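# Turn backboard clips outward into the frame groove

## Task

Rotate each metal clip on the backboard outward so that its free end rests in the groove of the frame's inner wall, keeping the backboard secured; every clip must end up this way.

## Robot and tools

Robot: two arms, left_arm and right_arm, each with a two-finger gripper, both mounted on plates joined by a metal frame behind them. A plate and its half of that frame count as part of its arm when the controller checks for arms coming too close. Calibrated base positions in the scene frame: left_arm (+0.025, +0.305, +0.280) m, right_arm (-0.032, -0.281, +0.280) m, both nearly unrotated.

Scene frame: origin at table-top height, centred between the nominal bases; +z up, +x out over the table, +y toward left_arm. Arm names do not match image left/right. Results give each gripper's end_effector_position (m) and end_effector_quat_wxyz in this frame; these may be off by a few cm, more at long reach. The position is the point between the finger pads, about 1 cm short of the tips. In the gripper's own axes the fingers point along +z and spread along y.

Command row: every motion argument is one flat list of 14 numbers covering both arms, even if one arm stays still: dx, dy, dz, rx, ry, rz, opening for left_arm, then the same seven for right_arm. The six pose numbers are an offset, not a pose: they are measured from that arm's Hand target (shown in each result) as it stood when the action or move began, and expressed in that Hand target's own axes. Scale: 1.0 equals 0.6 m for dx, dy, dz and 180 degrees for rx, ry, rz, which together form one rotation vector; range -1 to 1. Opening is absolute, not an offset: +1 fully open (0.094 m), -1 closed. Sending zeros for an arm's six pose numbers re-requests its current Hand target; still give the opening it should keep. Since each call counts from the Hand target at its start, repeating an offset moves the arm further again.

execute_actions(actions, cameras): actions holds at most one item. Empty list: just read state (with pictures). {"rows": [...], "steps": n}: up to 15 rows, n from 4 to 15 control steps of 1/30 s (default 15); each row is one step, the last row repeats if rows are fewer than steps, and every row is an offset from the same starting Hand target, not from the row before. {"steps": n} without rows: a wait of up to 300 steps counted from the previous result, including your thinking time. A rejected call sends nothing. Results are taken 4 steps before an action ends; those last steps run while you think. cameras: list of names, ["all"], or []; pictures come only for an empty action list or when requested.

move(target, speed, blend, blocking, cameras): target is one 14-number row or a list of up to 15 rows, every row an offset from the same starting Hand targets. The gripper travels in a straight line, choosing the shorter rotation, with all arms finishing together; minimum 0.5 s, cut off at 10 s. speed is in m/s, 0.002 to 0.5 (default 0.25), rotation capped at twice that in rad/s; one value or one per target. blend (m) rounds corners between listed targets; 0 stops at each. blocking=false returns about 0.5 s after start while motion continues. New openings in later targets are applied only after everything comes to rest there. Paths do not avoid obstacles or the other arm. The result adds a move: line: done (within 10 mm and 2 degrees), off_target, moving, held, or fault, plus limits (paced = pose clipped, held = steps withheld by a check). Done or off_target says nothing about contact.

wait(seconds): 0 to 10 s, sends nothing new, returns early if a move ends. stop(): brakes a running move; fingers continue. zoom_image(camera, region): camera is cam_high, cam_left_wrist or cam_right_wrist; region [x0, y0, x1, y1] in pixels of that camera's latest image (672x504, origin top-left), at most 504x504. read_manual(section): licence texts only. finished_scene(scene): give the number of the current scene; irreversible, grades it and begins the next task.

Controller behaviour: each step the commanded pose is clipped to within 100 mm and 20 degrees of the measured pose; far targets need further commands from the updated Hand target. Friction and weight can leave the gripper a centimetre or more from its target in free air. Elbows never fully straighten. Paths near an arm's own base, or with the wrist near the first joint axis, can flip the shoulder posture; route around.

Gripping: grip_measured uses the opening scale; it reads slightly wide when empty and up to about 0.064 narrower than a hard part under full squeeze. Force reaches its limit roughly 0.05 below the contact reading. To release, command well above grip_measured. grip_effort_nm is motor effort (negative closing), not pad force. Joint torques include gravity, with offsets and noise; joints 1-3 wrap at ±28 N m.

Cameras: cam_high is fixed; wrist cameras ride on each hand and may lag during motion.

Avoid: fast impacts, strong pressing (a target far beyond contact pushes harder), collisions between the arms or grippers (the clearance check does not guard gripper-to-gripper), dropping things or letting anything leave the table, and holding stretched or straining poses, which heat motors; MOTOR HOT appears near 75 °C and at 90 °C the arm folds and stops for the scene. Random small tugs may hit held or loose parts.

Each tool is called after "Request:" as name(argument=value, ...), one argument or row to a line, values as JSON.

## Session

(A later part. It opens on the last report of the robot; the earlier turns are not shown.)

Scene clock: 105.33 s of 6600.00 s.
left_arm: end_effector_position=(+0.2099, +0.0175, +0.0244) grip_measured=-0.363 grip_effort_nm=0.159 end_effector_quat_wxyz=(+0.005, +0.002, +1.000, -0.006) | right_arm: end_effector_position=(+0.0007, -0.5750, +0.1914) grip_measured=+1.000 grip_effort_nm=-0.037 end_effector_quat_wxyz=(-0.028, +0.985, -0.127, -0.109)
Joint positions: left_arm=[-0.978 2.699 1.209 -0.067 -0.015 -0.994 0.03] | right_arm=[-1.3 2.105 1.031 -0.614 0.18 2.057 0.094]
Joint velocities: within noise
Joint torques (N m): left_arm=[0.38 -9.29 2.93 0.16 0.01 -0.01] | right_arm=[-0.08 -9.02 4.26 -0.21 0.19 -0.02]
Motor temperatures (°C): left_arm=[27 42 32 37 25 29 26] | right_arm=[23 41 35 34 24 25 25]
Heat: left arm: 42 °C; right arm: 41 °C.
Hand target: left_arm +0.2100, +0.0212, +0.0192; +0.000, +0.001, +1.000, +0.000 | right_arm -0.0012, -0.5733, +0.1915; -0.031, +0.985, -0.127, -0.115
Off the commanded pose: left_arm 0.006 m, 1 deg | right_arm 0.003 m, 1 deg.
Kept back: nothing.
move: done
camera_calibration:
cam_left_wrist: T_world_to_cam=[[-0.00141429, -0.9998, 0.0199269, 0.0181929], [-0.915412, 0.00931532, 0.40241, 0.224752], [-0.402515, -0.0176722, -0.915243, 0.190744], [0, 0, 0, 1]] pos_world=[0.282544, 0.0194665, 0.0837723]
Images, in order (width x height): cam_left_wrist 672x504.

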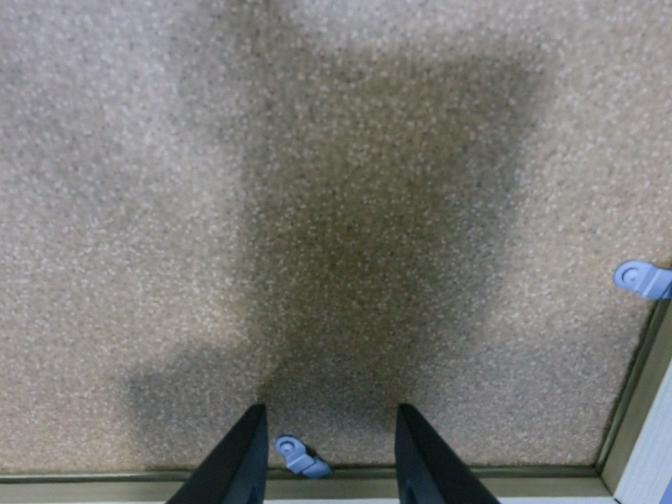

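Request:
move(
  target=[0.0085,0.020,0.001,0,0,0,-0.36,0,0,0,0,0,0,1],
  speed=0.06,
  cameras=["cam_left_wrist"],
)

Scene clock: 106.27 s of 6600.00 s.
left_arm: end_effector_position=(+0.2059, +0.0283, +0.0217) grip_measured=-0.363 grip_effort_nm=0.149 end_effector_quat_wxyz=(+0.002, +0.000, +1.000, -0.001) | right_arm: end_effector_position=(+0.0007, -0.5750, +0.1914) grip_measured=+1.000 grip_effort_nm=-0.042 end_effector_quat_wxyz=(-0.028, +0.985, -0.127, -0.109)
Joint positions: left_arm=[-0.971 2.7 1.176 -0.047 -0.015 -0.991 0.03] | right_arm=[-1.3 2.105 1.031 -0.614 0.18 2.057 0.094]
Joint velocities: within noise
Joint torques (N m): left_arm=[0.34 -10.07 0.81 0.37 0.01 0.03] | right_arm=[-0.09 -8.98 4.34 -0.23 0.18 -0.01]
Motor temperatures (°C): left_arm=[27 42 32 37 25 29 26] | right_arm=[23 41 35 34 24 25 25]
Heat: left arm: 42 °C; right arm: 41 °C.
Hand target: left_arm +0.2049, +0.0332, +0.0186; +0.000, +0.001, +1.000, +0.000 | right_arm -0.0012, -0.5733, +0.1915; -0.031, +0.985, -0.127, -0.115
Off the commanded pose: left_arm 0.006 m, 0 deg | right_arm 0.003 m, 1 deg.
Kept back: nothing.
move: done
camera_calibration:
cam_left_wrist: T_world_to_cam=[[0.00270681, -0.999959, 0.00863158, 0.0284781], [-0.912461, 0.0010619, 0.409162, 0.22152], [-0.409154, -0.0089835, -0.912421, 0.187919], [0, 0, 0, 1]] pos_world=[0.278939, 0.0299299, 0.0805775]
Images, in order (width x height): cam_left_wrist 672x504.

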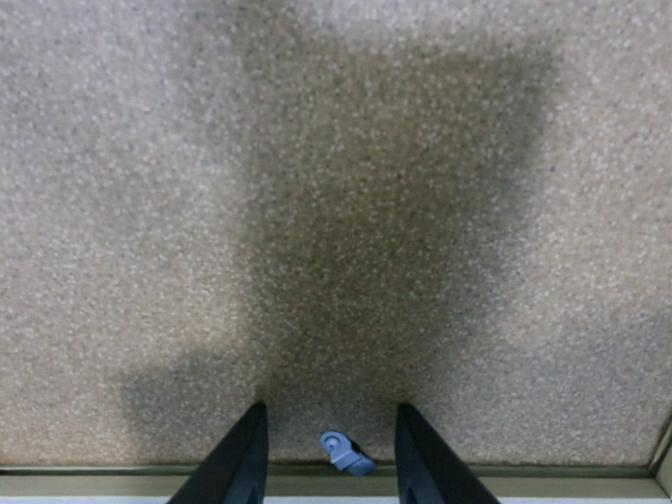

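Request:
move(
  target=[
    [0,0,-0.004,0,0,0,-0.6,0,0,0,0,0,0,1],
    [0,0,-0.004,0,0,0,-0.72,0,0,0,0,0,0,1],
    [0,0,-0.004,0,0,0,-0.80,0,0,0,0,0,0,1],
  ],
  speed=0.06,
  cameras=["cam_left_wrist"],
)

Request:
zoom_image(
  camera="cam_left_wrist",
  region=[220, 360, 460, 504],
)

Scene clock: 109.63 s of 6600.00 s.
left_arm: end_effector_position=(+0.2067, +0.0283, +0.0217) grip_measured=-0.797 grip_effort_nm=-0.139 end_effector_quat_wxyz=(+0.003, +0.000, +1.000, -0.002) | right_arm: end_effector_position=(+0.0007, -0.5750, +0.1914) grip_measured=+1.000 grip_effort_nm=-0.037 end_effector_quat_wxyz=(-0.028, +0.985, -0.127, -0.109)
Joint positions: left_arm=[-0.969 2.699 1.173 -0.04 -0.016 -0.99 0.01] | right_arm=[-1.3 2.105 1.031 -0.614 0.18 2.057 0.094]
Joint velocities: within noise
Joint torques (N m): left_arm=[0.2 -10.81 0.68 0.28 0.03 0.02] | right_arm=[-0.14 -9.02 4.57 -0.21 0.21 0.03]
Motor temperatures (°C): left_arm=[27 42 31 36 25 29 26] | right_arm=[23 41 35 34 24 25 25]
Heat: left arm: 42 °C; right arm: 41 °C.
Hand target: left_arm +0.2048, +0.0332, +0.0210; +0.000, +0.001, +1.000, +0.000 | right_arm -0.0012, -0.5733, +0.1915; -0.031, +0.985, -0.127, -0.115
Off the commanded pose: left_arm 0.005 m, 0 deg | right_arm 0.003 m, 1 deg.
Kept back: nothing.
move: done
camera_calibration:
cam_left_wrist: T_world_to_cam=[[0.00388127, -0.999924, 0.0117146, 0.028148], [-0.913656, 0.00121577, 0.406487, 0.22256], [-0.406471, -0.0122808, -0.913581, 0.187731], [0, 0, 0, 1]] pos_world=[0.279541, 0.0301808, 0.08071]
Images, in order (width x height): cam_left_wrist 672x504.

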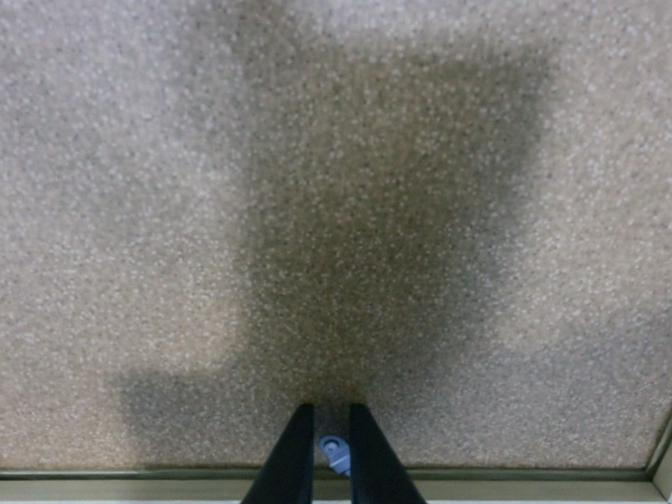

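Scaled by 2.100 from the camera's 672x504 image, which has a finer 960x720 frame.

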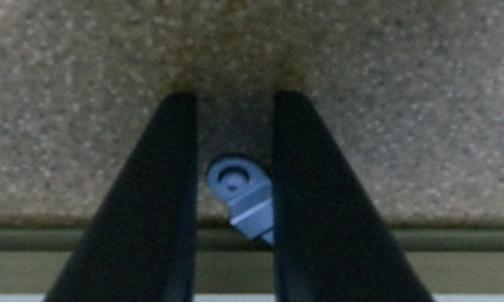

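Request:
move(
  target=[
    [0,0,-0.000,0,0,0,-0.84,0,0,0,0,0,0,1],
    [0,0,-0.000,0,0,0,-0.87,0,0,0,0,0,0,1],
    [0,0,-0.000,0,0,0,-0.90,0,0,0,0,0,0,1],
  ],
  speed=0.06,
  cameras=["cam_left_wrist"],
)

Request:
zoom_image(
  camera="cam_left_wrist",
  region=[220, 360, 460, 504],
)

Scene clock: 112.97 s of 6600.00 s.
left_arm: end_effector_position=(+0.2076, +0.0269, +0.0220) grip_measured=-0.897 grip_effort_nm=-0.134 end_effector_quat_wxyz=(+0.005, +0.000, +1.000, -0.005) | right_arm: end_effector_position=(+0.0007, -0.5750, +0.1914) grip_measured=+1.000 grip_effort_nm=-0.037 end_effector_quat_wxyz=(-0.028, +0.985, -0.127, -0.109)
Joint positions: left_arm=[-0.969 2.698 1.173 -0.035 -0.016 -0.99 0.005] | right_arm=[-1.3 2.105 1.031 -0.614 0.18 2.057 0.094]
Joint velocities: within noise
Joint torques (N m): left_arm=[0.2 -10.73 0.69 0.25 0.03 0.02] | right_arm=[-0.2 -9.05 4.38 -0.17 0.23 -0.02]
Motor temperatures (°C): left_arm=[27 42 31 36 24 29 26] | right_arm=[23 41 35 34 24 25 25]
Heat: left arm: 42 °C; right arm: 41 °C.
Hand target: left_arm +0.2048, +0.0332, +0.0210; +0.000, +0.001, +1.000, +0.000 | right_arm -0.0012, -0.5733, +0.1915; -0.031, +0.985, -0.127, -0.115
Off the commanded pose: left_arm 0.007 m, 1 deg | right_arm 0.003 m, 1 deg.
Kept back: nothing.
move: done
camera_calibration:
cam_left_wrist: T_world_to_cam=[[0.00353373, -0.999852, 0.0168239, 0.0267102], [-0.915013, 0.00355401, 0.403408, 0.223537], [-0.403408, -0.0168196, -0.914865, 0.187939], [0, 0, 0, 1]] pos_world=[0.280261, 0.0290728, 0.0813128]
Images, in order (width x height): cam_left_wrist 672x504.

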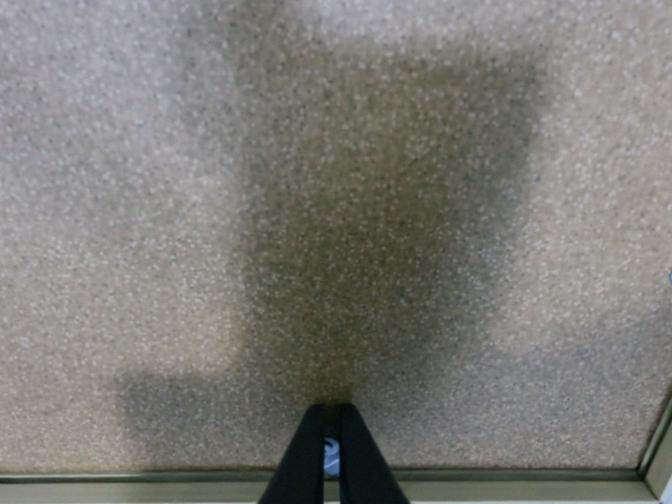

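Scaled by 2.100 from the camera's 672x504 image, which has a finer 960x720 frame.

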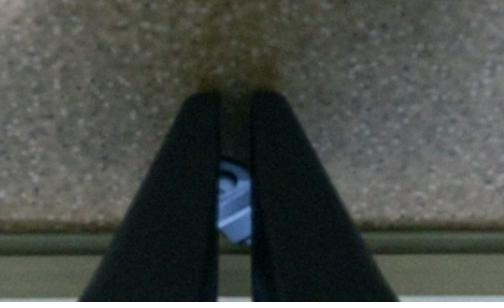

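Request:
move(
  target=[
    [0,0,-0.000,0,0,0,-0.93,0,0,0,0,0,0,1],
    [0,0,-0.0,0,0,0,-0.45,0,0,0,0,0,0,1],
    [0,-0.005,-0.03,0,0,0,-0.45,0,0,0,0,0,0,1],
    [-0.01,-0.005,-0.08,0,0,0,-0.45,0,0,0,0,0,0,1],
  ],
  speed=0.1,
  cameras=["cam_left_wrist"],
)

Request:
zoom_image(
  camera="cam_left_wrist",
  region=[220, 320, 460, 464],
)

Scene clock: 116.17 s of 6600.00 s.
left_arm: end_effector_position=(+0.2114, +0.0260, +0.0642) grip_measured=-0.453 grip_effort_nm=0.154 end_effector_quat_wxyz=(+0.003, +0.000, +1.000, -0.005) | right_arm: end_effector_position=(+0.0007, -0.5750, +0.1914) grip_measured=+1.000 grip_effort_nm=-0.037 end_effector_quat_wxyz=(-0.028, +0.985, -0.127, -0.109)
Joint positions: left_arm=[-0.961 2.549 1.121 -0.135 -0.013 -0.982 0.026] | right_arm=[-1.3 2.105 1.031 -0.614 0.18 2.057 0.094]
Joint velocities: within noise
Joint torques (N m): left_arm=[0.23 -12.3 1.33 0.09 -0.02 0.03] | right_arm=[-0.1 -8.95 4.4 -0.17 0.16 -0.02]
Motor temperatures (°C): left_arm=[27 42 31 36 24 29 26] | right_arm=[23 42 35 34 24 25 25]
Heat: left arm: 42 °C; right arm: 42 °C.
Hand target: left_arm +0.2107, +0.0303, +0.0690; +0.000, +0.001, +1.000, +0.000 | right_arm -0.0012, -0.5733, +0.1915; -0.031, +0.985, -0.127, -0.115
Off the commanded pose: left_arm 0.006 m, 1 deg | right_arm 0.003 m, 1 deg.
Kept back: nothing.
move: done
camera_calibration:
cam_left_wrist: T_world_to_cam=[[0.00391116, -0.999857, 0.0164553, 0.025021], [-0.913468, 0.00312334, 0.406898, 0.209501], [-0.406891, -0.0166228, -0.913325, 0.228672], [0, 0, 0, 1]] pos_world=[0.284319, 0.0281643, 0.123195]
Images, in order (width x height): cam_left_wrist 672x504.

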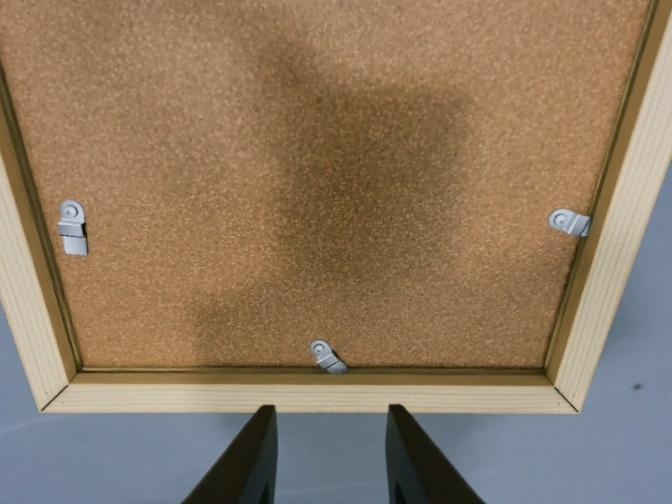

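Scaled by 2.100 from the camera's 672x504 image, which has a finer 960x720 frame.

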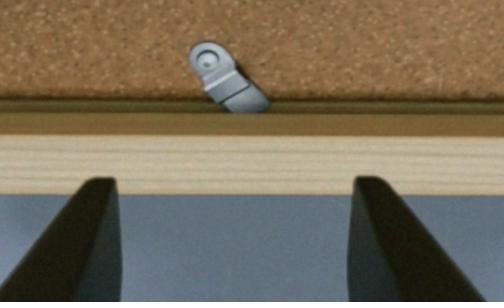

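Request:
move(
  target=[-0.0,-0.0,-0.06,0,0,0.933,-0.45,0,0,0,0,0,0,1],
  speed=0.4,
  cameras=["cam_left_wrist"],
)

Scene clock: 122.03 s of 6600.00 s.
left_arm: end_effector_position=(+0.2113, +0.0281, +0.0978) grip_measured=-0.453 grip_effort_nm=0.154 end_effector_quat_wxyz=(+0.001, +0.994, +0.108, +0.002) | right_arm: end_effector_position=(+0.0007, -0.5750, +0.1914) grip_measured=+1.000 grip_effort_nm=-0.032 end_effector_quat_wxyz=(-0.028, +0.985, -0.127, -0.109)
Joint positions: left_arm=[-0.961 2.43 1.084 -0.223 -0.016 1.944 0.026] | right_arm=[-1.3 2.105 1.031 -0.614 0.18 2.057 0.094]
Joint velocities: within noise
Joint torques (N m): left_arm=[0.08 -12.74 1.87 0.03 0.02 0.02] | right_arm=[-0.2 -8.98 4.37 -0.21 0.21 -0.01]
Motor temperatures (°C): left_arm=[27 43 31 36 24 29 26] | right_arm=[23 42 35 33 24 25 25]
Heat: left arm: 43 °C; right arm: 42 °C.
Hand target: left_arm +0.2107, +0.0304, +0.1049; +0.000, +0.995, +0.104, +0.000 | right_arm -0.0012, -0.5733, +0.1915; -0.031, +0.985, -0.127, -0.115
Off the commanded pose: left_arm 0.008 m, 0 deg | right_arm 0.003 m, 1 deg.
Kept back: nothing.
move: done
camera_calibration:
cam_left_wrist: T_world_to_cam=[[-0.217098, 0.976142, 0.00391022, 0.0189255], [0.88798, 0.195824, 0.416106, -0.191212], [0.405412, 0.0938079, -0.909308, 0.0841928], [0, 0, 0, 1]] pos_world=[0.139769, 0.011072, 0.156048]
Images, in order (width x height): cam_left_wrist 672x504.

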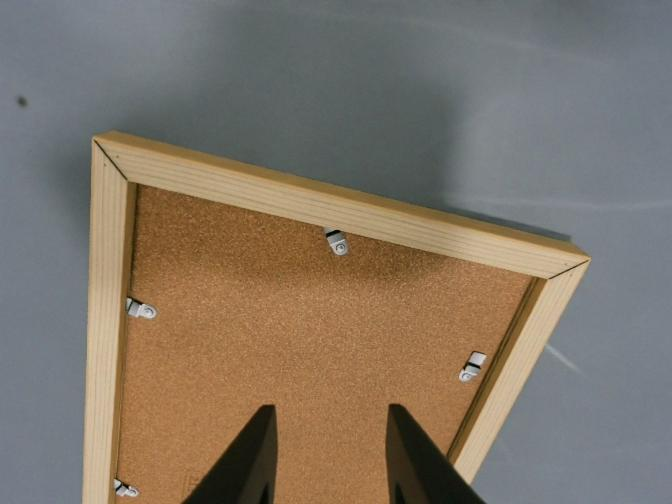

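Request:
move(
  target=[-0.0098,0.0004,0.105,0,0,0,-0.45,0,0,0,0,0,0,1],
  speed=0.12,
  cameras=["cam_left_wrist"],
)

Scene clock: 123.47 s of 6600.00 s.
left_arm: end_effector_position=(+0.2059, +0.0320, +0.0456) grip_measured=-0.453 grip_effort_nm=0.159 end_effector_quat_wxyz=(-0.002, +0.995, +0.104, +0.001) | right_arm: end_effector_position=(+0.0007, -0.5750, +0.1914) grip_measured=+1.000 grip_effort_nm=-0.037 end_effector_quat_wxyz=(-0.028, +0.985, -0.127, -0.109)
Joint positions: left_arm=[-0.966 2.611 1.126 -0.092 -0.016 1.947 0.026] | right_arm=[-1.3 2.105 1.031 -0.614 0.18 2.057 0.094]
Joint velocities: within noise
Joint torques (N m): left_arm=[-0.62 -9.2 2.81 0.25 0.01 -0.1] | right_arm=[-0.03 -9.13 4.21 -0.19 0.18 -0.02]
Motor temperatures (°C): left_arm=[27 43 31 36 24 29 26] | right_arm=[23 42 35 33 24 25 25]
Heat: left arm: 43 °C; right arm: 42 °C.
Hand target: left_arm +0.2051, +0.0288, +0.0419; +0.000, +0.995, +0.104, +0.000 | right_arm -0.0012, -0.5733, +0.1915; -0.031, +0.985, -0.127, -0.115
Off the commanded pose: left_arm 0.005 m, 0 deg | right_arm 0.003 m, 1 deg.
Kept back: nothing.
move: done
camera_calibration:
cam_left_wrist: T_world_to_cam=[[-0.209514, 0.977744, 0.0109691, 0.0122829], [0.891191, 0.186327, 0.413595, -0.165727], [0.402347, 0.0964295, -0.910395, 0.0391366], [0, 0, 0, 1]] pos_world=[0.134521, 0.0150959, 0.104039]
Images, in order (width x height): cam_left_wrist 672x504.

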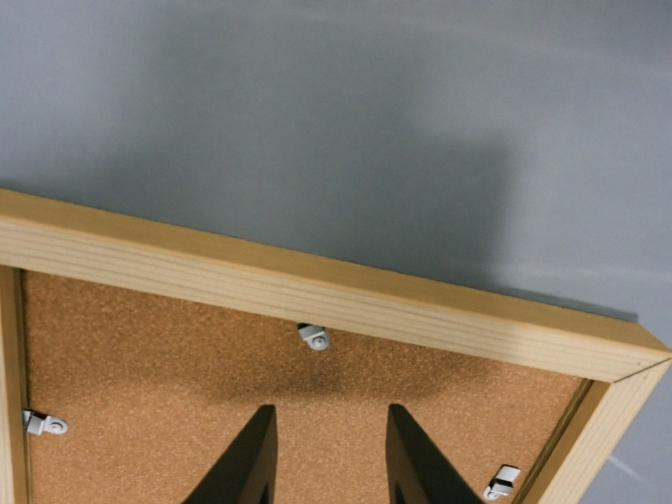

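Request:
move(
  target=[-0.003,0.009,0.030,0,0,0,-0.45,0,0,0,0,0,0,1],
  speed=0.08,
  cameras=["cam_left_wrist"],
)

Scene clock: 124.47 s of 6600.00 s.
left_arm: end_effector_position=(+0.2055, +0.0262, +0.0284) grip_measured=-0.453 grip_effort_nm=0.159 end_effector_quat_wxyz=(-0.002, +0.995, +0.103, +0.001) | right_arm: end_effector_position=(+0.0007, -0.5750, +0.1914) grip_measured=+1.000 grip_effort_nm=-0.027 end_effector_quat_wxyz=(-0.028, +0.985, -0.127, -0.109)
Joint positions: left_arm=[-0.976 2.679 1.177 -0.075 -0.016 1.938 0.026] | right_arm=[-1.3 2.105 1.031 -0.614 0.18 2.057 0.094]
Joint velocities: within noise
Joint torques (N m): left_arm=[-0.65 -9.2 2.8 0.26 0.02 -0.11] | right_arm=[-0.14 -9.1 4.22 -0.2 0.18 0.04]
Motor temperatures (°C): left_arm=[27 43 31 36 24 29 26] | right_arm=[23 42 35 33 24 25 25]
Heat: left arm: 43 °C; right arm: 42 °C.
Hand target: left_arm +0.2044, +0.0233, +0.0239; +0.000, +0.995, +0.104, +0.000 | right_arm -0.0012, -0.5733, +0.1915; -0.031, +0.985, -0.127, -0.115
Off the commanded pose: left_arm 0.006 m, 0 deg | right_arm 0.003 m, 1 deg.
Kept back: nothing.
move: done
camera_calibration:
cam_left_wrist: T_world_to_cam=[[-0.208397, 0.977984, 0.0108408, 0.0177617], [0.891348, 0.18535, 0.413696, -0.157204], [0.402579, 0.0958759, -0.910351, 0.0242224], [0, 0, 0, 1]] pos_world=[0.134074, 0.00944478, 0.086893]
Images, in order (width x height): cam_left_wrist 672x504.

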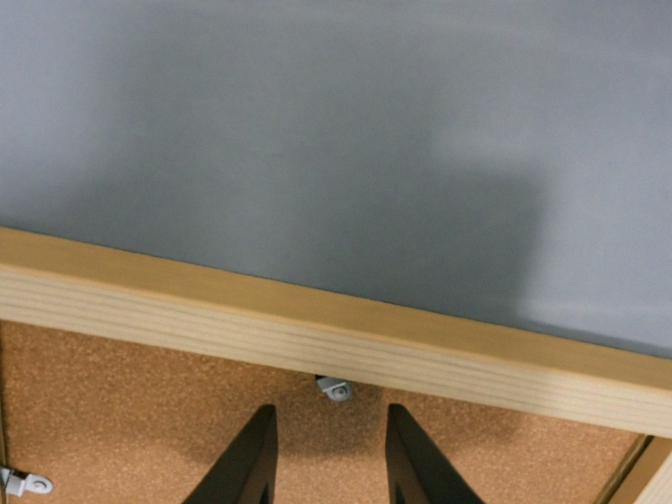

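Request:
move(
  target=[-0.0033,-0.0155,0.0023,0,0,0,-0.45,0,0,0,0,0,0,1],
  speed=0.06,
  cameras=["cam_left_wrist"],
)

Scene clock: 126.37 s of 6600.00 s.
left_arm: end_effector_position=(+0.2050, +0.0270, +0.0270) grip_measured=-0.453 grip_effort_nm=0.154 end_effector_quat_wxyz=(+0.005, +0.995, +0.104, +0.004) | right_arm: end_effector_position=(+0.0007, -0.5750, +0.1914) grip_measured=+1.000 grip_effort_nm=-0.032 end_effector_quat_wxyz=(-0.028, +0.985, -0.127, -0.109)
Joint positions: left_arm=[-0.976 2.679 1.158 -0.04 -0.016 1.938 0.026] | right_arm=[-1.3 2.105 1.031 -0.614 0.18 2.057 0.094]
Joint velocities: within noise
Joint torques (N m): left_arm=[-0.28 -9.59 1.14 0.29 0.02 -0.07] | right_arm=[-0.21 -9.1 4.18 -0.2 0.15 -0.01]
Motor temperatures (°C): left_arm=[27 43 31 36 24 29 26] | right_arm=[23 42 35 33 24 25 25]
Heat: left arm: 43 °C; right arm: 42 °C.
Hand target: left_arm +0.2006, +0.0319, +0.0225; +0.000, +0.995, +0.104, +0.000 | right_arm -0.0012, -0.5733, +0.1915; -0.031, +0.985, -0.127, -0.115
Off the commanded pose: left_arm 0.008 m, 1 deg | right_arm 0.003 m, 1 deg.
Kept back: nothing.
move: done
camera_calibration:
cam_left_wrist: T_world_to_cam=[[-0.209373, 0.97783, -0.00342014, 0.0175414], [0.887716, 0.191543, 0.418655, -0.155852], [0.410029, 0.0846192, -0.908139, 0.0217513], [0, 0, 0, 1]] pos_world=[0.133106, 0.0108592, 0.0850615]
Images, in order (width x height): cam_left_wrist 672x504.

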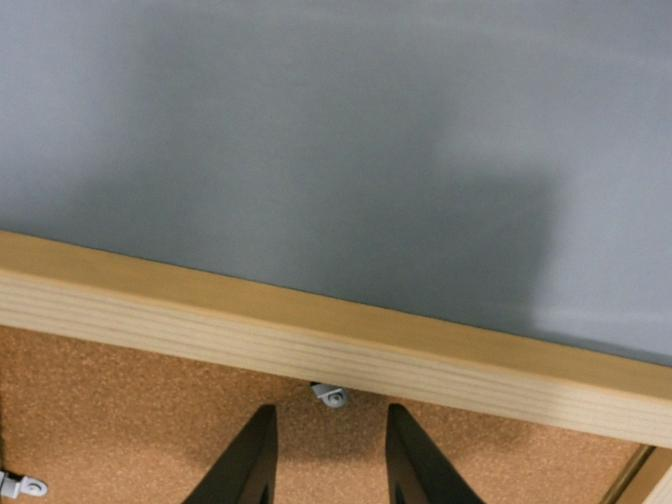

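Request:
move(
  target=[-0.0051,-0.0079,0.0055,0,0,0,-0.45,0,0,0,0,0,0,1],
  speed=0.06,
  cameras=["cam_left_wrist"],
)

Scene clock: 127.30 s of 6600.00 s.
left_arm: end_effector_position=(+0.2036, +0.0291, +0.0257) grip_measured=-0.453 grip_effort_nm=0.159 end_effector_quat_wxyz=(+0.008, +0.995, +0.104, +0.006) | right_arm: end_effector_position=(+0.0007, -0.5750, +0.1914) grip_measured=+1.000 grip_effort_nm=-0.032 end_effector_quat_wxyz=(-0.028, +0.985, -0.127, -0.109)
Joint positions: left_arm=[-0.976 2.679 1.139 -0.015 -0.016 1.938 0.026] | right_arm=[-1.3 2.105 1.031 -0.614 0.18 2.057 0.094]
Joint velocities: within noise
Joint torques (N m): left_arm=[-0.57 -8.94 1.01 0.3 0.02 -0.1] | right_arm=[-0.02 -9.07 4.26 -0.17 0.2 -0.02]
Motor temperatures (°C): left_arm=[27 43 31 36 24 29 26] | right_arm=[23 42 35 33 24 25 25]
Heat: left arm: 43 °C; right arm: 42 °C.
Hand target: left_arm +0.1967, +0.0358, +0.0193; +0.000, +0.995, +0.104, +0.000 | right_arm -0.0012, -0.5733, +0.1915; -0.031, +0.985, -0.127, -0.115
Off the commanded pose: left_arm 0.012 m, 1 deg | right_arm 0.003 m, 1 deg.
Kept back: nothing.
move: off_target (left_arm)
camera_calibration:
cam_left_wrist: T_world_to_cam=[[-0.209444, 0.977764, -0.0105502, 0.0153714], [0.885955, 0.194322, 0.421096, -0.154277], [0.413783, 0.0788491, -0.906955, 0.0203676], [0, 0, 0, 1]] pos_world=[0.131475, 0.0133439, 0.0836003]
Images, in order (width x height): cam_left_wrist 672x504.

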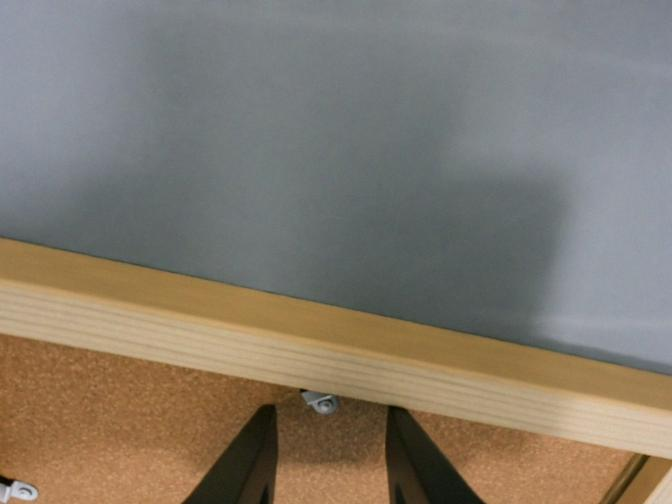

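Request:
move(
  target=[-0.0033,-0.000,0.006,0,0,0,-0.45,0,0,0,0,0,0,1],
  speed=0.04,
  cameras=["cam_left_wrist"],
)

Scene clock: 128.23 s of 6600.00 s.
left_arm: end_effector_position=(+0.2040, +0.0293, +0.0227) grip_measured=-0.453 grip_effort_nm=0.159 end_effector_quat_wxyz=(+0.010, +0.994, +0.106, +0.008) | right_arm: end_effector_position=(+0.0007, -0.5750, +0.1914) grip_measured=+1.000 grip_effort_nm=-0.037 end_effector_quat_wxyz=(-0.028, +0.985, -0.127, -0.109)
Joint positions: left_arm=[-0.976 2.689 1.139 0 -0.019 1.934 0.026] | right_arm=[-1.3 2.105 1.031 -0.614 0.18 2.057 0.094]
Joint velocities: within noise
Joint torques (N m): left_arm=[-0.99 -8.73 1.22 0.26 0.05 -0.11] | right_arm=[-0.13 -9.11 4.34 -0.2 0.21 0.01]
Motor temperatures (°C): left_arm=[27 43 31 36 24 29 26] | right_arm=[23 42 35 33 24 25 25]
Heat: left arm: 43 °C; right arm: 42 °C.
Hand target: left_arm +0.1948, +0.0354, +0.0157; +0.000, +0.995, +0.104, +0.000 | right_arm -0.0012, -0.5733, +0.1915; -0.031, +0.985, -0.127, -0.115
Off the commanded pose: left_arm 0.013 m, 1 deg | right_arm 0.003 m, 1 deg.
Kept back: nothing.
move: off_target (left_arm)
camera_calibration:
cam_left_wrist: T_world_to_cam=[[-0.212862, 0.976978, -0.0142837, 0.0159769], [0.883193, 0.19864, 0.424868, -0.153036], [0.417924, 0.077823, -0.905143, 0.0166387], [0, 0, 0, 1]] pos_world=[0.131608, 0.0134952, 0.0803087]
Images, in order (width x height): cam_left_wrist 672x504.

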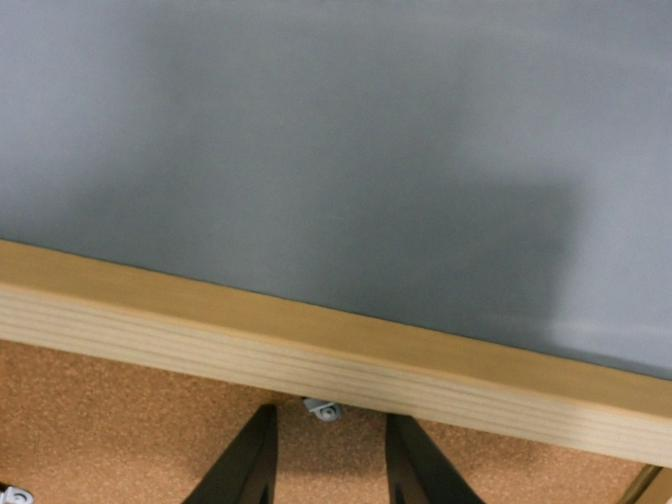

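Request:
move(
  target=[
    [0,0,0,0,0,0,-0.65,0,0,0,0,0,0,1],
    [0,0,0,0,0,0,-0.78,0,0,0,0,0,0,1],
    [0,0,0,0,0,0,-0.86,0,0,0,0,0,0,1],
  ],
  speed=0.04,
  cameras=["cam_left_wrist"],
)

Request:
zoom_image(
  camera="cam_left_wrist",
  region=[220, 340, 460, 484],
)

Scene clock: 131.57 s of 6600.00 s.
left_arm: end_effector_position=(+0.2035, +0.0281, +0.0228) grip_measured=-0.857 grip_effort_nm=-0.120 end_effector_quat_wxyz=(+0.011, +0.994, +0.105, +0.009) | right_arm: end_effector_position=(+0.0007, -0.5750, +0.1914) grip_measured=+1.000 grip_effort_nm=-0.042 end_effector_quat_wxyz=(-0.028, +0.985, -0.127, -0.109)
Joint positions: left_arm=[-0.98 2.689 1.139 0.003 -0.019 1.933 0.007] | right_arm=[-1.3 2.105 1.031 -0.614 0.18 2.057 0.094]
Joint velocities: within noise
Joint torques (N m): left_arm=[-0.73 -8.7 1.24 0.25 0.06 -0.11] | right_arm=[-0.08 -8.96 4.23 -0.21 0.2 0.01]
Motor temperatures (°C): left_arm=[27 42 31 36 24 29 26] | right_arm=[23 42 35 33 23 25 25]
Heat: left arm: 42 °C; right arm: 42 °C.
Hand target: left_arm +0.1948, +0.0353, +0.0157; +0.000, +0.995, +0.104, +0.000 | right_arm -0.0012, -0.5733, +0.1915; -0.031, +0.985, -0.127, -0.115
Off the commanded pose: left_arm 0.013 m, 2 deg | right_arm 0.003 m, 1 deg.
Kept back: nothing.
move: off_target (left_arm); target 2's new opening was sent with left_arm's hand 0.013 m and 1 deg from that target; target 3's new opening was sent with left_arm's hand 0.013 m and 1 deg from that target
camera_calibration:
cam_left_wrist: T_world_to_cam=[[-0.211017, 0.977333, -0.0170677, 0.0167509], [0.882719, 0.198031, 0.426135, -0.152308], [0.419856, 0.0748558, -0.904498, 0.0166377], [0, 0, 0, 1]] pos_world=[0.130994, 0.012545, 0.0802384]
Images, in order (width x height): cam_left_wrist 672x504.

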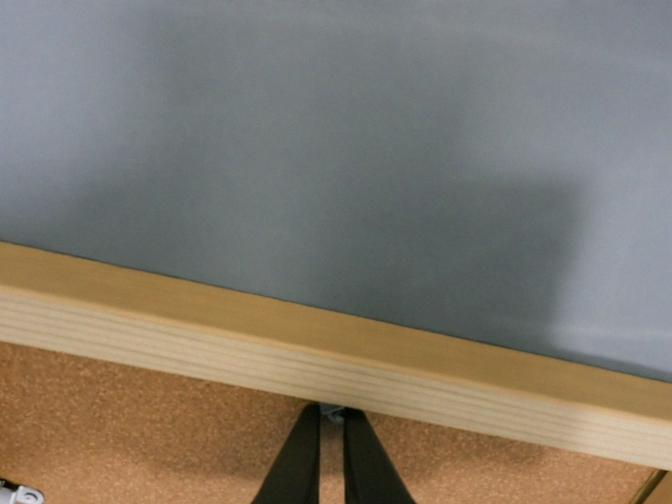

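Scaled by 2.100 from the camera's 672x504 image, which has a finer 960x720 frame.

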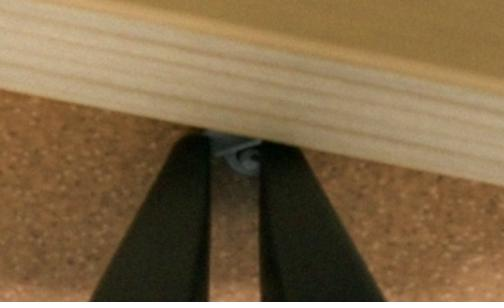

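Request:
move(
  target=[
    [0,0,0,0,0,0,-0.89,0,0,0,0,0,0,1],
    [0,0,0,0,0,0,-0.92,0,0,0,0,0,0,1],
  ],
  speed=0.04,
  cameras=["cam_left_wrist"],
)

Request:
zoom_image(
  camera="cam_left_wrist",
  region=[220, 340, 460, 484],
)

Scene clock: 133.70 s of 6600.00 s.
left_arm: end_effector_position=(+0.2036, +0.0281, +0.0228) grip_measured=-0.911 grip_effort_nm=-0.462 end_effector_quat_wxyz=(+0.011, +0.994, +0.105, +0.009) | right_arm: end_effector_position=(+0.0007, -0.5750, +0.1914) grip_measured=+1.000 grip_effort_nm=-0.037 end_effector_quat_wxyz=(-0.028, +0.985, -0.127, -0.109)
Joint positions: left_arm=[-0.98 2.689 1.139 0.003 -0.02 1.932 0.004] | right_arm=[-1.3 2.105 1.031 -0.614 0.18 2.057 0.094]
Joint velocities: within noise
Joint torques (N m): left_arm=[-0.72 -8.69 1.22 0.24 0.05 -0.1] | right_arm=[-0.21 -9.02 4.37 -0.17 0.21 -0.01]
Motor temperatures (°C): left_arm=[27 42 31 35 24 29 26] | right_arm=[23 42 35 33 23 25 25]
Heat: left arm: 42 °C; right arm: 42 °C.
Hand target: left_arm +0.1948, +0.0354, +0.0157; +0.000, +0.995, +0.104, +0.000 | right_arm -0.0012, -0.5733, +0.1915; -0.031, +0.985, -0.127, -0.115
Off the commanded pose: left_arm 0.013 m, 2 deg | right_arm 0.003 m, 1 deg.
Kept back: nothing.
move: off_target (left_arm); target 2's new opening was sent with left_arm's hand 0.013 m and 2 deg from that target
camera_calibration:
cam_left_wrist: T_world_to_cam=[[-0.211395, 0.977254, -0.0169399, 0.0168032], [0.882508, 0.198292, 0.426451, -0.152337], [0.42011, 0.0751999, -0.904352, 0.0165467], [0, 0, 0, 1]] pos_world=[0.131039, 0.0125419, 0.0802131]
Images, in order (width x height): cam_left_wrist 672x504.

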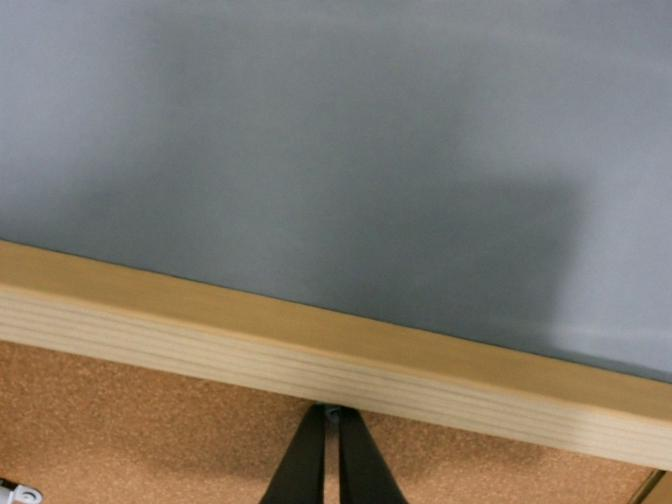

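Scaled by 2.100 from the camera's 672x504 image, which has a finer 960x720 frame.

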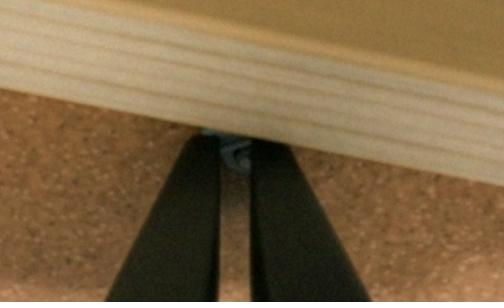

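Request:
move(
  target=[
    [0,0,0,0,0,0,-0.45,0,0,0,0,0,0,1],
    [0.006,0.0075,-0.025,0,0,0,-0.45,0,0,0,0,0,0,1],
    [0.0118,0.0149,-0.12,0,0,0,-0.45,0,0,0,0,0,0,1],
  ],
  speed=0.1,
  cameras=["cam_left_wrist"],
)

Request:
zoom_image(
  camera="cam_left_wrist",
  region=[240, 220, 420, 350],
)

Scene clock: 135.93 s of 6600.00 s.
left_arm: end_effector_position=(+0.2073, +0.0244, +0.0828) grip_measured=-0.453 grip_effort_nm=0.159 end_effector_quat_wxyz=(+0.005, +0.994, +0.105, +0.007) | right_arm: end_effector_position=(+0.0007, -0.5750, +0.1914) grip_measured=+1.000 grip_effort_nm=-0.037 end_effector_quat_wxyz=(-0.028, +0.985, -0.127, -0.109)
Joint positions: left_arm=[-0.98 2.48 1.09 -0.168 -0.021 1.932 0.026] | right_arm=[-1.3 2.105 1.031 -0.614 0.18 2.057 0.094]
Joint velocities: within noise
Joint torques (N m): left_arm=[-0.13 -12.22 1.5 0.06 0.08 -0.03] | right_arm=[0.08 -9.16 4.25 -0.2 0.17 0]
Motor temperatures (°C): left_arm=[27 42 31 35 24 28 26] | right_arm=[23 42 35 33 23 25 25]
Heat: left arm: 42 °C; right arm: 42 °C.
Hand target: left_arm +0.2034, +0.0283, +0.0876; +0.000, +0.995, +0.104, +0.000 | right_arm -0.0012, -0.5733, +0.1915; -0.031, +0.985, -0.127, -0.115
Off the commanded pose: left_arm 0.007 m, 1 deg | right_arm 0.003 m, 1 deg.
Kept back: nothing.
move: done
camera_calibration:
cam_left_wrist: T_world_to_cam=[[-0.211691, 0.977327, -0.00426415, 0.0213114], [0.884897, 0.193519, 0.423683, -0.180597], [0.414902, 0.0859167, -0.905801, 0.0704756], [0, 0, 0, 1]] pos_world=[0.13508, 0.00806568, 0.140443]
Images, in order (width x height): cam_left_wrist 672x504.

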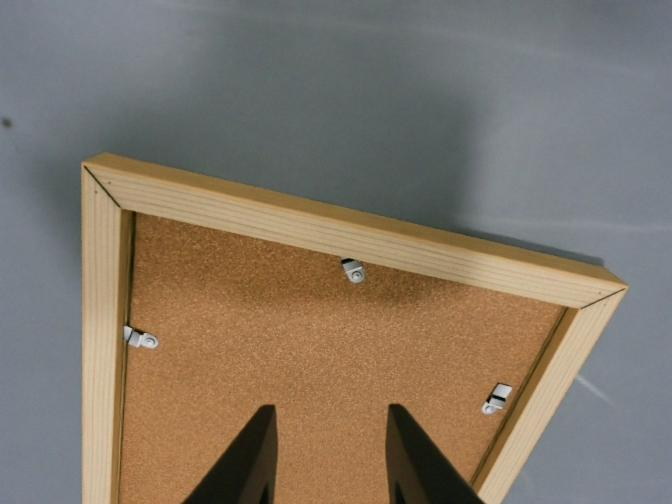

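Scaled by 2.800 from the camera's 672x504 image, which has a finer 960x720 frame.

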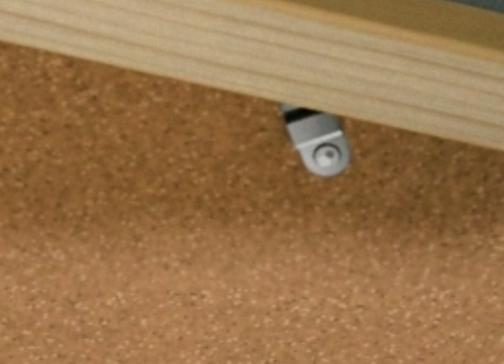

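Request:
move(
  target=[
    [-0.0038,0.0014,0.03,0,0,0.033,-0.6,0,0,0,0,0,0,1],
    [-0.0038,0.0014,0.108,0,0,0.033,-0.6,0,0,0,0,0,0,1],
  ],
  speed=0.1,
  cameras=["cam_left_wrist"],
)

Scene clock: 138.40 s of 6600.00 s.
left_arm: end_effector_position=(+0.2032, +0.0294, +0.0271) grip_measured=-0.597 grip_effort_nm=-0.115 end_effector_quat_wxyz=(-0.002, +0.998, +0.058, +0.003) | right_arm: end_effector_position=(+0.0007, -0.5750, +0.1914) grip_measured=+1.000 grip_effort_nm=-0.037 end_effector_quat_wxyz=(-0.028, +0.985, -0.127, -0.109)
Joint positions: left_arm=[-0.98 2.679 1.159 -0.055 -0.021 2.026 0.019] | right_arm=[-1.3 2.105 1.031 -0.614 0.18 2.057 0.094]
Joint velocities: within noise
Joint torques (N m): left_arm=[-0.51 -9.22 2.62 0.26 0.08 0.02] | right_arm=[-0.13 -8.99 4.37 -0.19 0.18 -0.02]
Motor temperatures (°C): left_arm=[27 42 31 35 24 28 26] | right_arm=[23 42 35 33 23 25 25]
Heat: left arm: 42 °C; right arm: 42 °C.
Hand target: left_arm +0.2015, +0.0268, +0.0229; +0.000, +0.999, +0.053, +0.000 | right_arm -0.0012, -0.5733, +0.1915; -0.031, +0.985, -0.127, -0.115
Off the commanded pose: left_arm 0.005 m, 1 deg | right_arm 0.003 m, 1 deg.
Kept back: nothing.
move: done
camera_calibration:
cam_left_wrist: T_world_to_cam=[[-0.118941, 0.992836, 0.0114007, -0.00441759], [0.902442, 0.103309, 0.41824, -0.155101], [0.414066, 0.0600344, -0.908265, 0.0222882], [0, 0, 0, 1]] pos_world=[0.130216, 0.0190713, 0.0851634]
Images, in order (width x height): cam_left_wrist 672x504.

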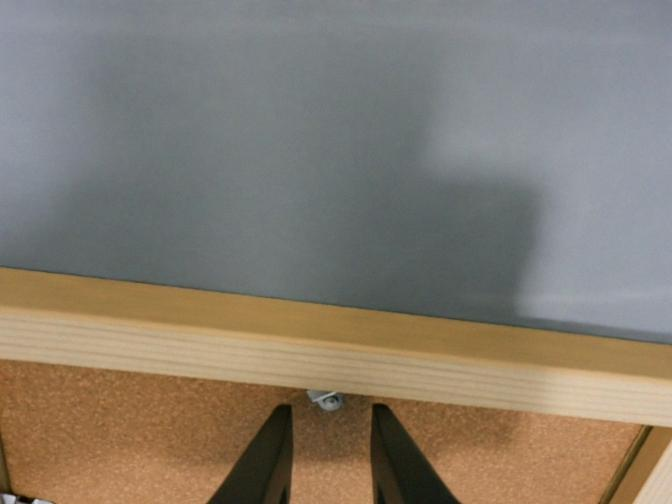

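Request:
move(
  target=[-0.0015,0,0.009,0,0,0,-0.6,0,0,0,0,0,0,1],
  speed=0.05,
  cameras=["cam_left_wrist"],
)

Request:
zoom_image(
  camera="cam_left_wrist",
  region=[220, 340, 460, 484],
)

Scene clock: 139.33 s of 6600.00 s.
left_arm: end_effector_position=(+0.2034, +0.0289, +0.0226) grip_measured=-0.597 grip_effort_nm=-0.110 end_effector_quat_wxyz=(-0.001, +0.998, +0.058, +0.004) | right_arm: end_effector_position=(+0.0007, -0.5750, +0.1914) grip_measured=+1.000 grip_effort_nm=-0.037 end_effector_quat_wxyz=(-0.028, +0.985, -0.127, -0.109)
Joint positions: left_arm=[-0.98 2.695 1.167 -0.044 -0.021 2.026 0.019] | right_arm=[-1.3 2.105 1.031 -0.614 0.18 2.057 0.094]
Joint velocities: within noise
Joint torques (N m): left_arm=[-0.66 -8.99 2.59 0.28 0.07 0] | right_arm=[-0.1 -9.02 4.41 -0.2 0.18 -0.02]
Motor temperatures (°C): left_arm=[27 42 31 35 24 28 26] | right_arm=[23 42 35 33 23 25 25]
Heat: left arm: 42 °C; right arm: 42 °C.
Hand target: left_arm +0.2006, +0.0267, +0.0175; +0.000, +0.999, +0.053, +0.000 | right_arm -0.0012, -0.5733, +0.1915; -0.031, +0.985, -0.127, -0.115
Off the commanded pose: left_arm 0.006 m, 1 deg | right_arm 0.003 m, 1 deg.
Kept back: nothing.
move: done
camera_calibration:
cam_left_wrist: T_world_to_cam=[[-0.118984, 0.992852, 0.00934184, -0.00387648], [0.901921, 0.104143, 0.419156, -0.153295], [0.415188, 0.0582986, -0.907866, 0.0179673], [0, 0, 0, 1]] pos_world=[0.130339, 0.018766, 0.0806029]
Images, in order (width x height): cam_left_wrist 672x504.

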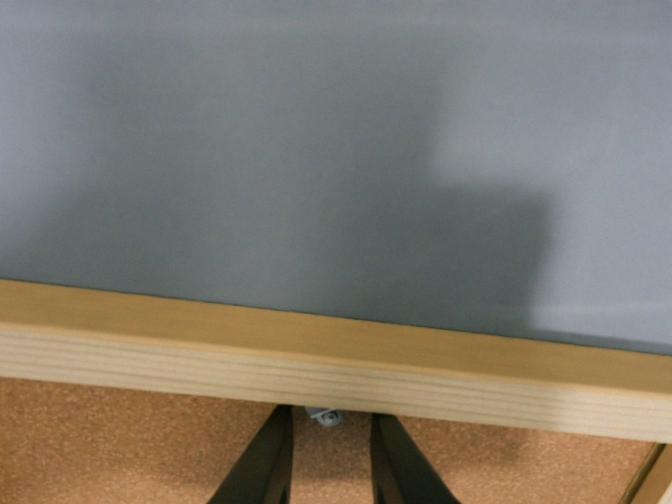

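Scaled by 2.100 from the camera's 672x504 image, which has a finer 960x720 frame.

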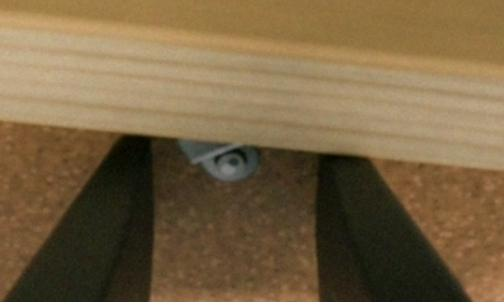

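Request:
move(
  target=[
    [-0.003,0,0,0,0,0,-0.75,0,0,0,0,0,0,1],
    [-0.003,0,0,0,0,0,-0.83,0,0,0,0,0,0,1],
    [-0.003,0,0,0,0,0,-0.87,0,0,0,0,0,0,1],
    [-0.003,0,0,0,0,0,-0.90,0,0,0,0,0,0,1],
  ],
  speed=0.05,
  cameras=["cam_left_wrist"],
)

Request:
zoom_image(
  camera="cam_left_wrist",
  region=[220, 340, 460, 484],
)

Scene clock: 143.87 s of 6600.00 s.
left_arm: end_effector_position=(+0.2025, +0.0271, +0.0226) grip_measured=-0.892 grip_effort_nm=-0.427 end_effector_quat_wxyz=(+0.001, +0.998, +0.055, +0.005) | right_arm: end_effector_position=(+0.0007, -0.5750, +0.1914) grip_measured=+1.000 grip_effort_nm=-0.032 end_effector_quat_wxyz=(-0.028, +0.985, -0.127, -0.109)
Joint positions: left_arm=[-0.985 2.695 1.167 -0.04 -0.021 2.026 0.005] | right_arm=[-1.3 2.105 1.031 -0.614 0.18 2.057 0.094]
Joint velocities: within noise
Joint torques (N m): left_arm=[-0.65 -9.09 2.36 0.27 0.08 -0.05] | right_arm=[-0.12 -8.95 4.34 -0.21 0.19 -0.03]
Motor temperatures (°C): left_arm=[27 42 31 35 24 28 26] | right_arm=[23 42 35 33 23 25 25]
Heat: left arm: 42 °C; right arm: 42 °C.
Hand target: left_arm +0.1988, +0.0265, +0.0175; +0.000, +0.999, +0.053, +0.000 | right_arm -0.0012, -0.5733, +0.1915; -0.031, +0.985, -0.127, -0.115
Off the commanded pose: left_arm 0.006 m, 1 deg | right_arm 0.003 m, 1 deg.
Kept back: nothing.
move: done
camera_calibration:
cam_left_wrist: T_world_to_cam=[[-0.113753, 0.993494, 0.00551056, -0.00314248], [0.901492, 0.100885, 0.420873, -0.152164], [0.417579, 0.0528434, -0.907103, 0.01812], [0, 0, 0, 1]] pos_world=[0.129251, 0.0175155, 0.0804958]
Images, in order (width x height): cam_left_wrist 672x504.

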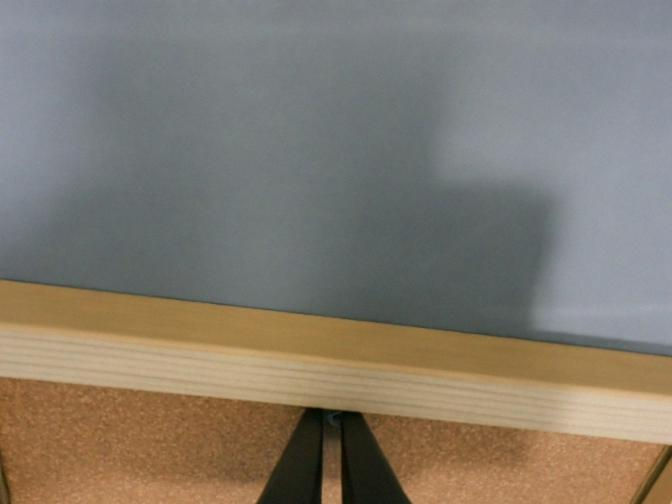

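Scaled by 2.100 from the camera's 672x504 image, which has a finer 960x720 frame.

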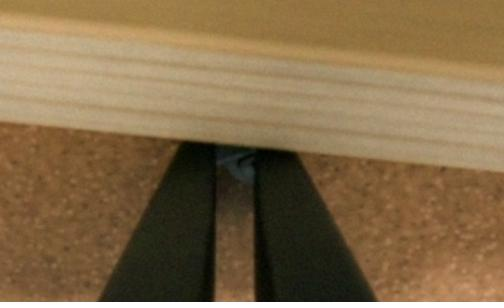

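Request:
move(
  target=[
    [0.002,0,0,0,0,0,-0.55,0,0,0,0,0,0,1],
    [0.003,-0.001,-0.12,0,0,0,-0.45,0,0,0,0,0,0,1],
  ],
  speed=0.1,
  cameras=["cam_left_wrist"],
)

Request:
zoom_image(
  camera="cam_left_wrist",
  region=[240, 220, 420, 350],
)

Scene clock: 146.53 s of 6600.00 s.
left_arm: end_effector_position=(+0.2052, +0.0243, +0.0845) grip_measured=-0.453 grip_effort_nm=0.159 end_effector_quat_wxyz=(+0.004, +0.998, +0.055, +0.007) | right_arm: end_effector_position=(+0.0007, -0.5750, +0.1914) grip_measured=+1.000 grip_effort_nm=-0.037 end_effector_quat_wxyz=(-0.028, +0.985, -0.127, -0.109)
Joint positions: left_arm=[-0.985 2.473 1.084 -0.171 -0.021 2.026 0.026] | right_arm=[-1.3 2.105 1.031 -0.614 0.18 2.057 0.094]
Joint velocities: within noise
Joint torques (N m): left_arm=[-0.42 -12.22 1.46 0.06 0.08 -0.02] | right_arm=[-0.12 -8.84 4.41 -0.2 0.19 -0.03]
Motor temperatures (°C): left_arm=[27 42 31 35 24 28 26] | right_arm=[23 42 35 33 23 25 25]
Heat: left arm: 42 °C; right arm: 42 °C.
Hand target: left_arm +0.2004, +0.0273, +0.0895; +0.000, +0.999, +0.053, +0.000 | right_arm -0.0012, -0.5733, +0.1915; -0.031, +0.985, -0.127, -0.115
Off the commanded pose: left_arm 0.008 m, 1 deg | right_arm 0.003 m, 1 deg.
Kept back: nothing.
move: done
camera_calibration:
cam_left_wrist: T_world_to_cam=[[-0.113872, 0.993493, -0.00203962, 0.000329991], [0.89958, 0.103979, 0.424198, -0.180401], [0.42165, 0.0464696, -0.905567, 0.0724332], [0, 0, 0, 1]] pos_world=[0.131781, 0.0150641, 0.14212]
Images, in order (width x height): cam_left_wrist 672x504.

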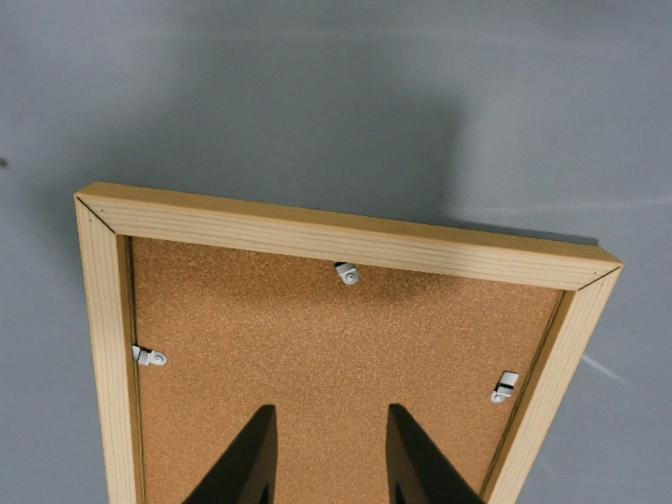

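Scaled by 2.800 from the camera's 672x504 image, which has a finer 960x720 frame.

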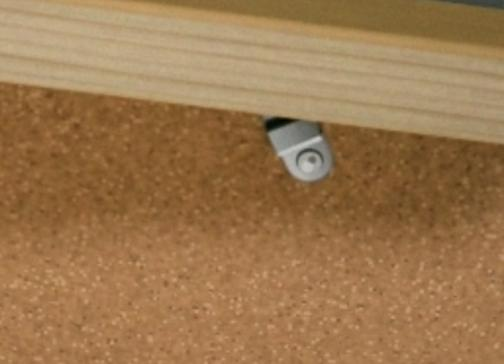

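Request:
move(
  target=[
    [-0.0005,0.0010,0.03,0,0,0,-0.6,0,0,0,0,0,0,1],
    [-0.0007,0.001,0.118,0,0,0,-0.6,0,0,0,0,0,0,1],
  ],
  speed=0.1,
  cameras=["cam_left_wrist"],
)

Request:
zoom_image(
  camera="cam_left_wrist",
  region=[220, 340, 460, 484],
)

Scene clock: 148.57 s of 6600.00 s.
left_arm: end_effector_position=(+0.2022, +0.0286, +0.0237) grip_measured=-0.597 grip_effort_nm=-0.105 end_effector_quat_wxyz=(-0.002, +0.998, +0.055, +0.005) | right_arm: end_effector_position=(+0.0007, -0.5750, +0.1914) grip_measured=+1.000 grip_effort_nm=-0.032 end_effector_quat_wxyz=(-0.028, +0.985, -0.127, -0.109)
Joint positions: left_arm=[-0.985 2.691 1.164 -0.046 -0.024 2.026 0.019] | right_arm=[-1.3 2.105 1.031 -0.614 0.18 2.057 0.094]
Joint velocities: within noise
Joint torques (N m): left_arm=[-0.36 -9.03 2.61 0.25 0.11 -0.02] | right_arm=[-0.14 -9.16 4.37 -0.2 0.21 -0.06]
Motor temperatures (°C): left_arm=[27 42 31 35 24 28 26] | right_arm=[23 42 35 32 23 25 25]
Heat: left arm: 42 °C; right arm: 42 °C.
Hand target: left_arm +0.2001, +0.0268, +0.0187; +0.000, +0.999, +0.053, +0.000 | right_arm -0.0012, -0.5733, +0.1915; -0.031, +0.985, -0.127, -0.115
Off the commanded pose: left_arm 0.006 m, 1 deg | right_arm 0.003 m, 1 deg.
Kept back: nothing.
move: done
camera_calibration:
cam_left_wrist: T_world_to_cam=[[-0.113697, 0.993451, 0.011304, -0.00483464], [0.901532, 0.0983823, 0.42138, -0.152449], [0.417508, 0.0581004, -0.906814, 0.0190024], [0, 0, 0, 1]] pos_world=[0.128954, 0.0186972, 0.0815253]
Images, in order (width x height): cam_left_wrist 672x504.

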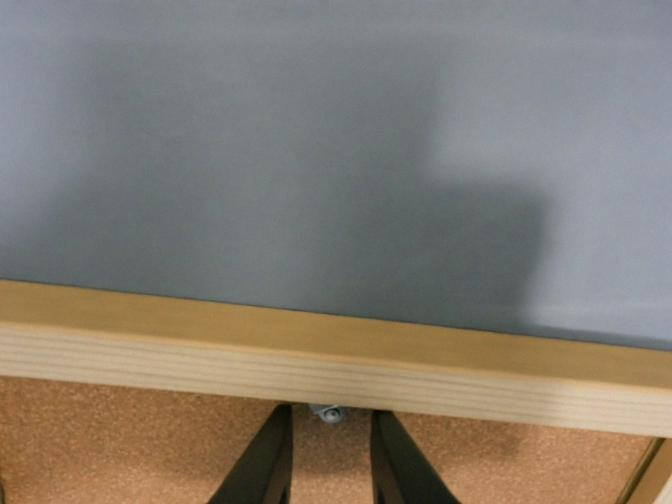

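Scaled by 2.100 from the camera's 672x504 image, which has a finer 960x720 frame.

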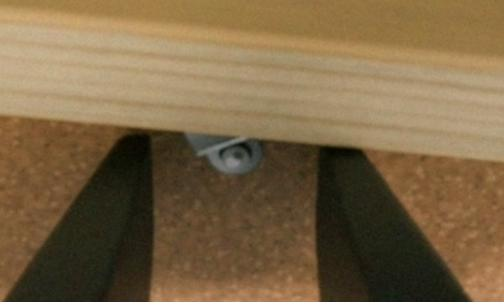

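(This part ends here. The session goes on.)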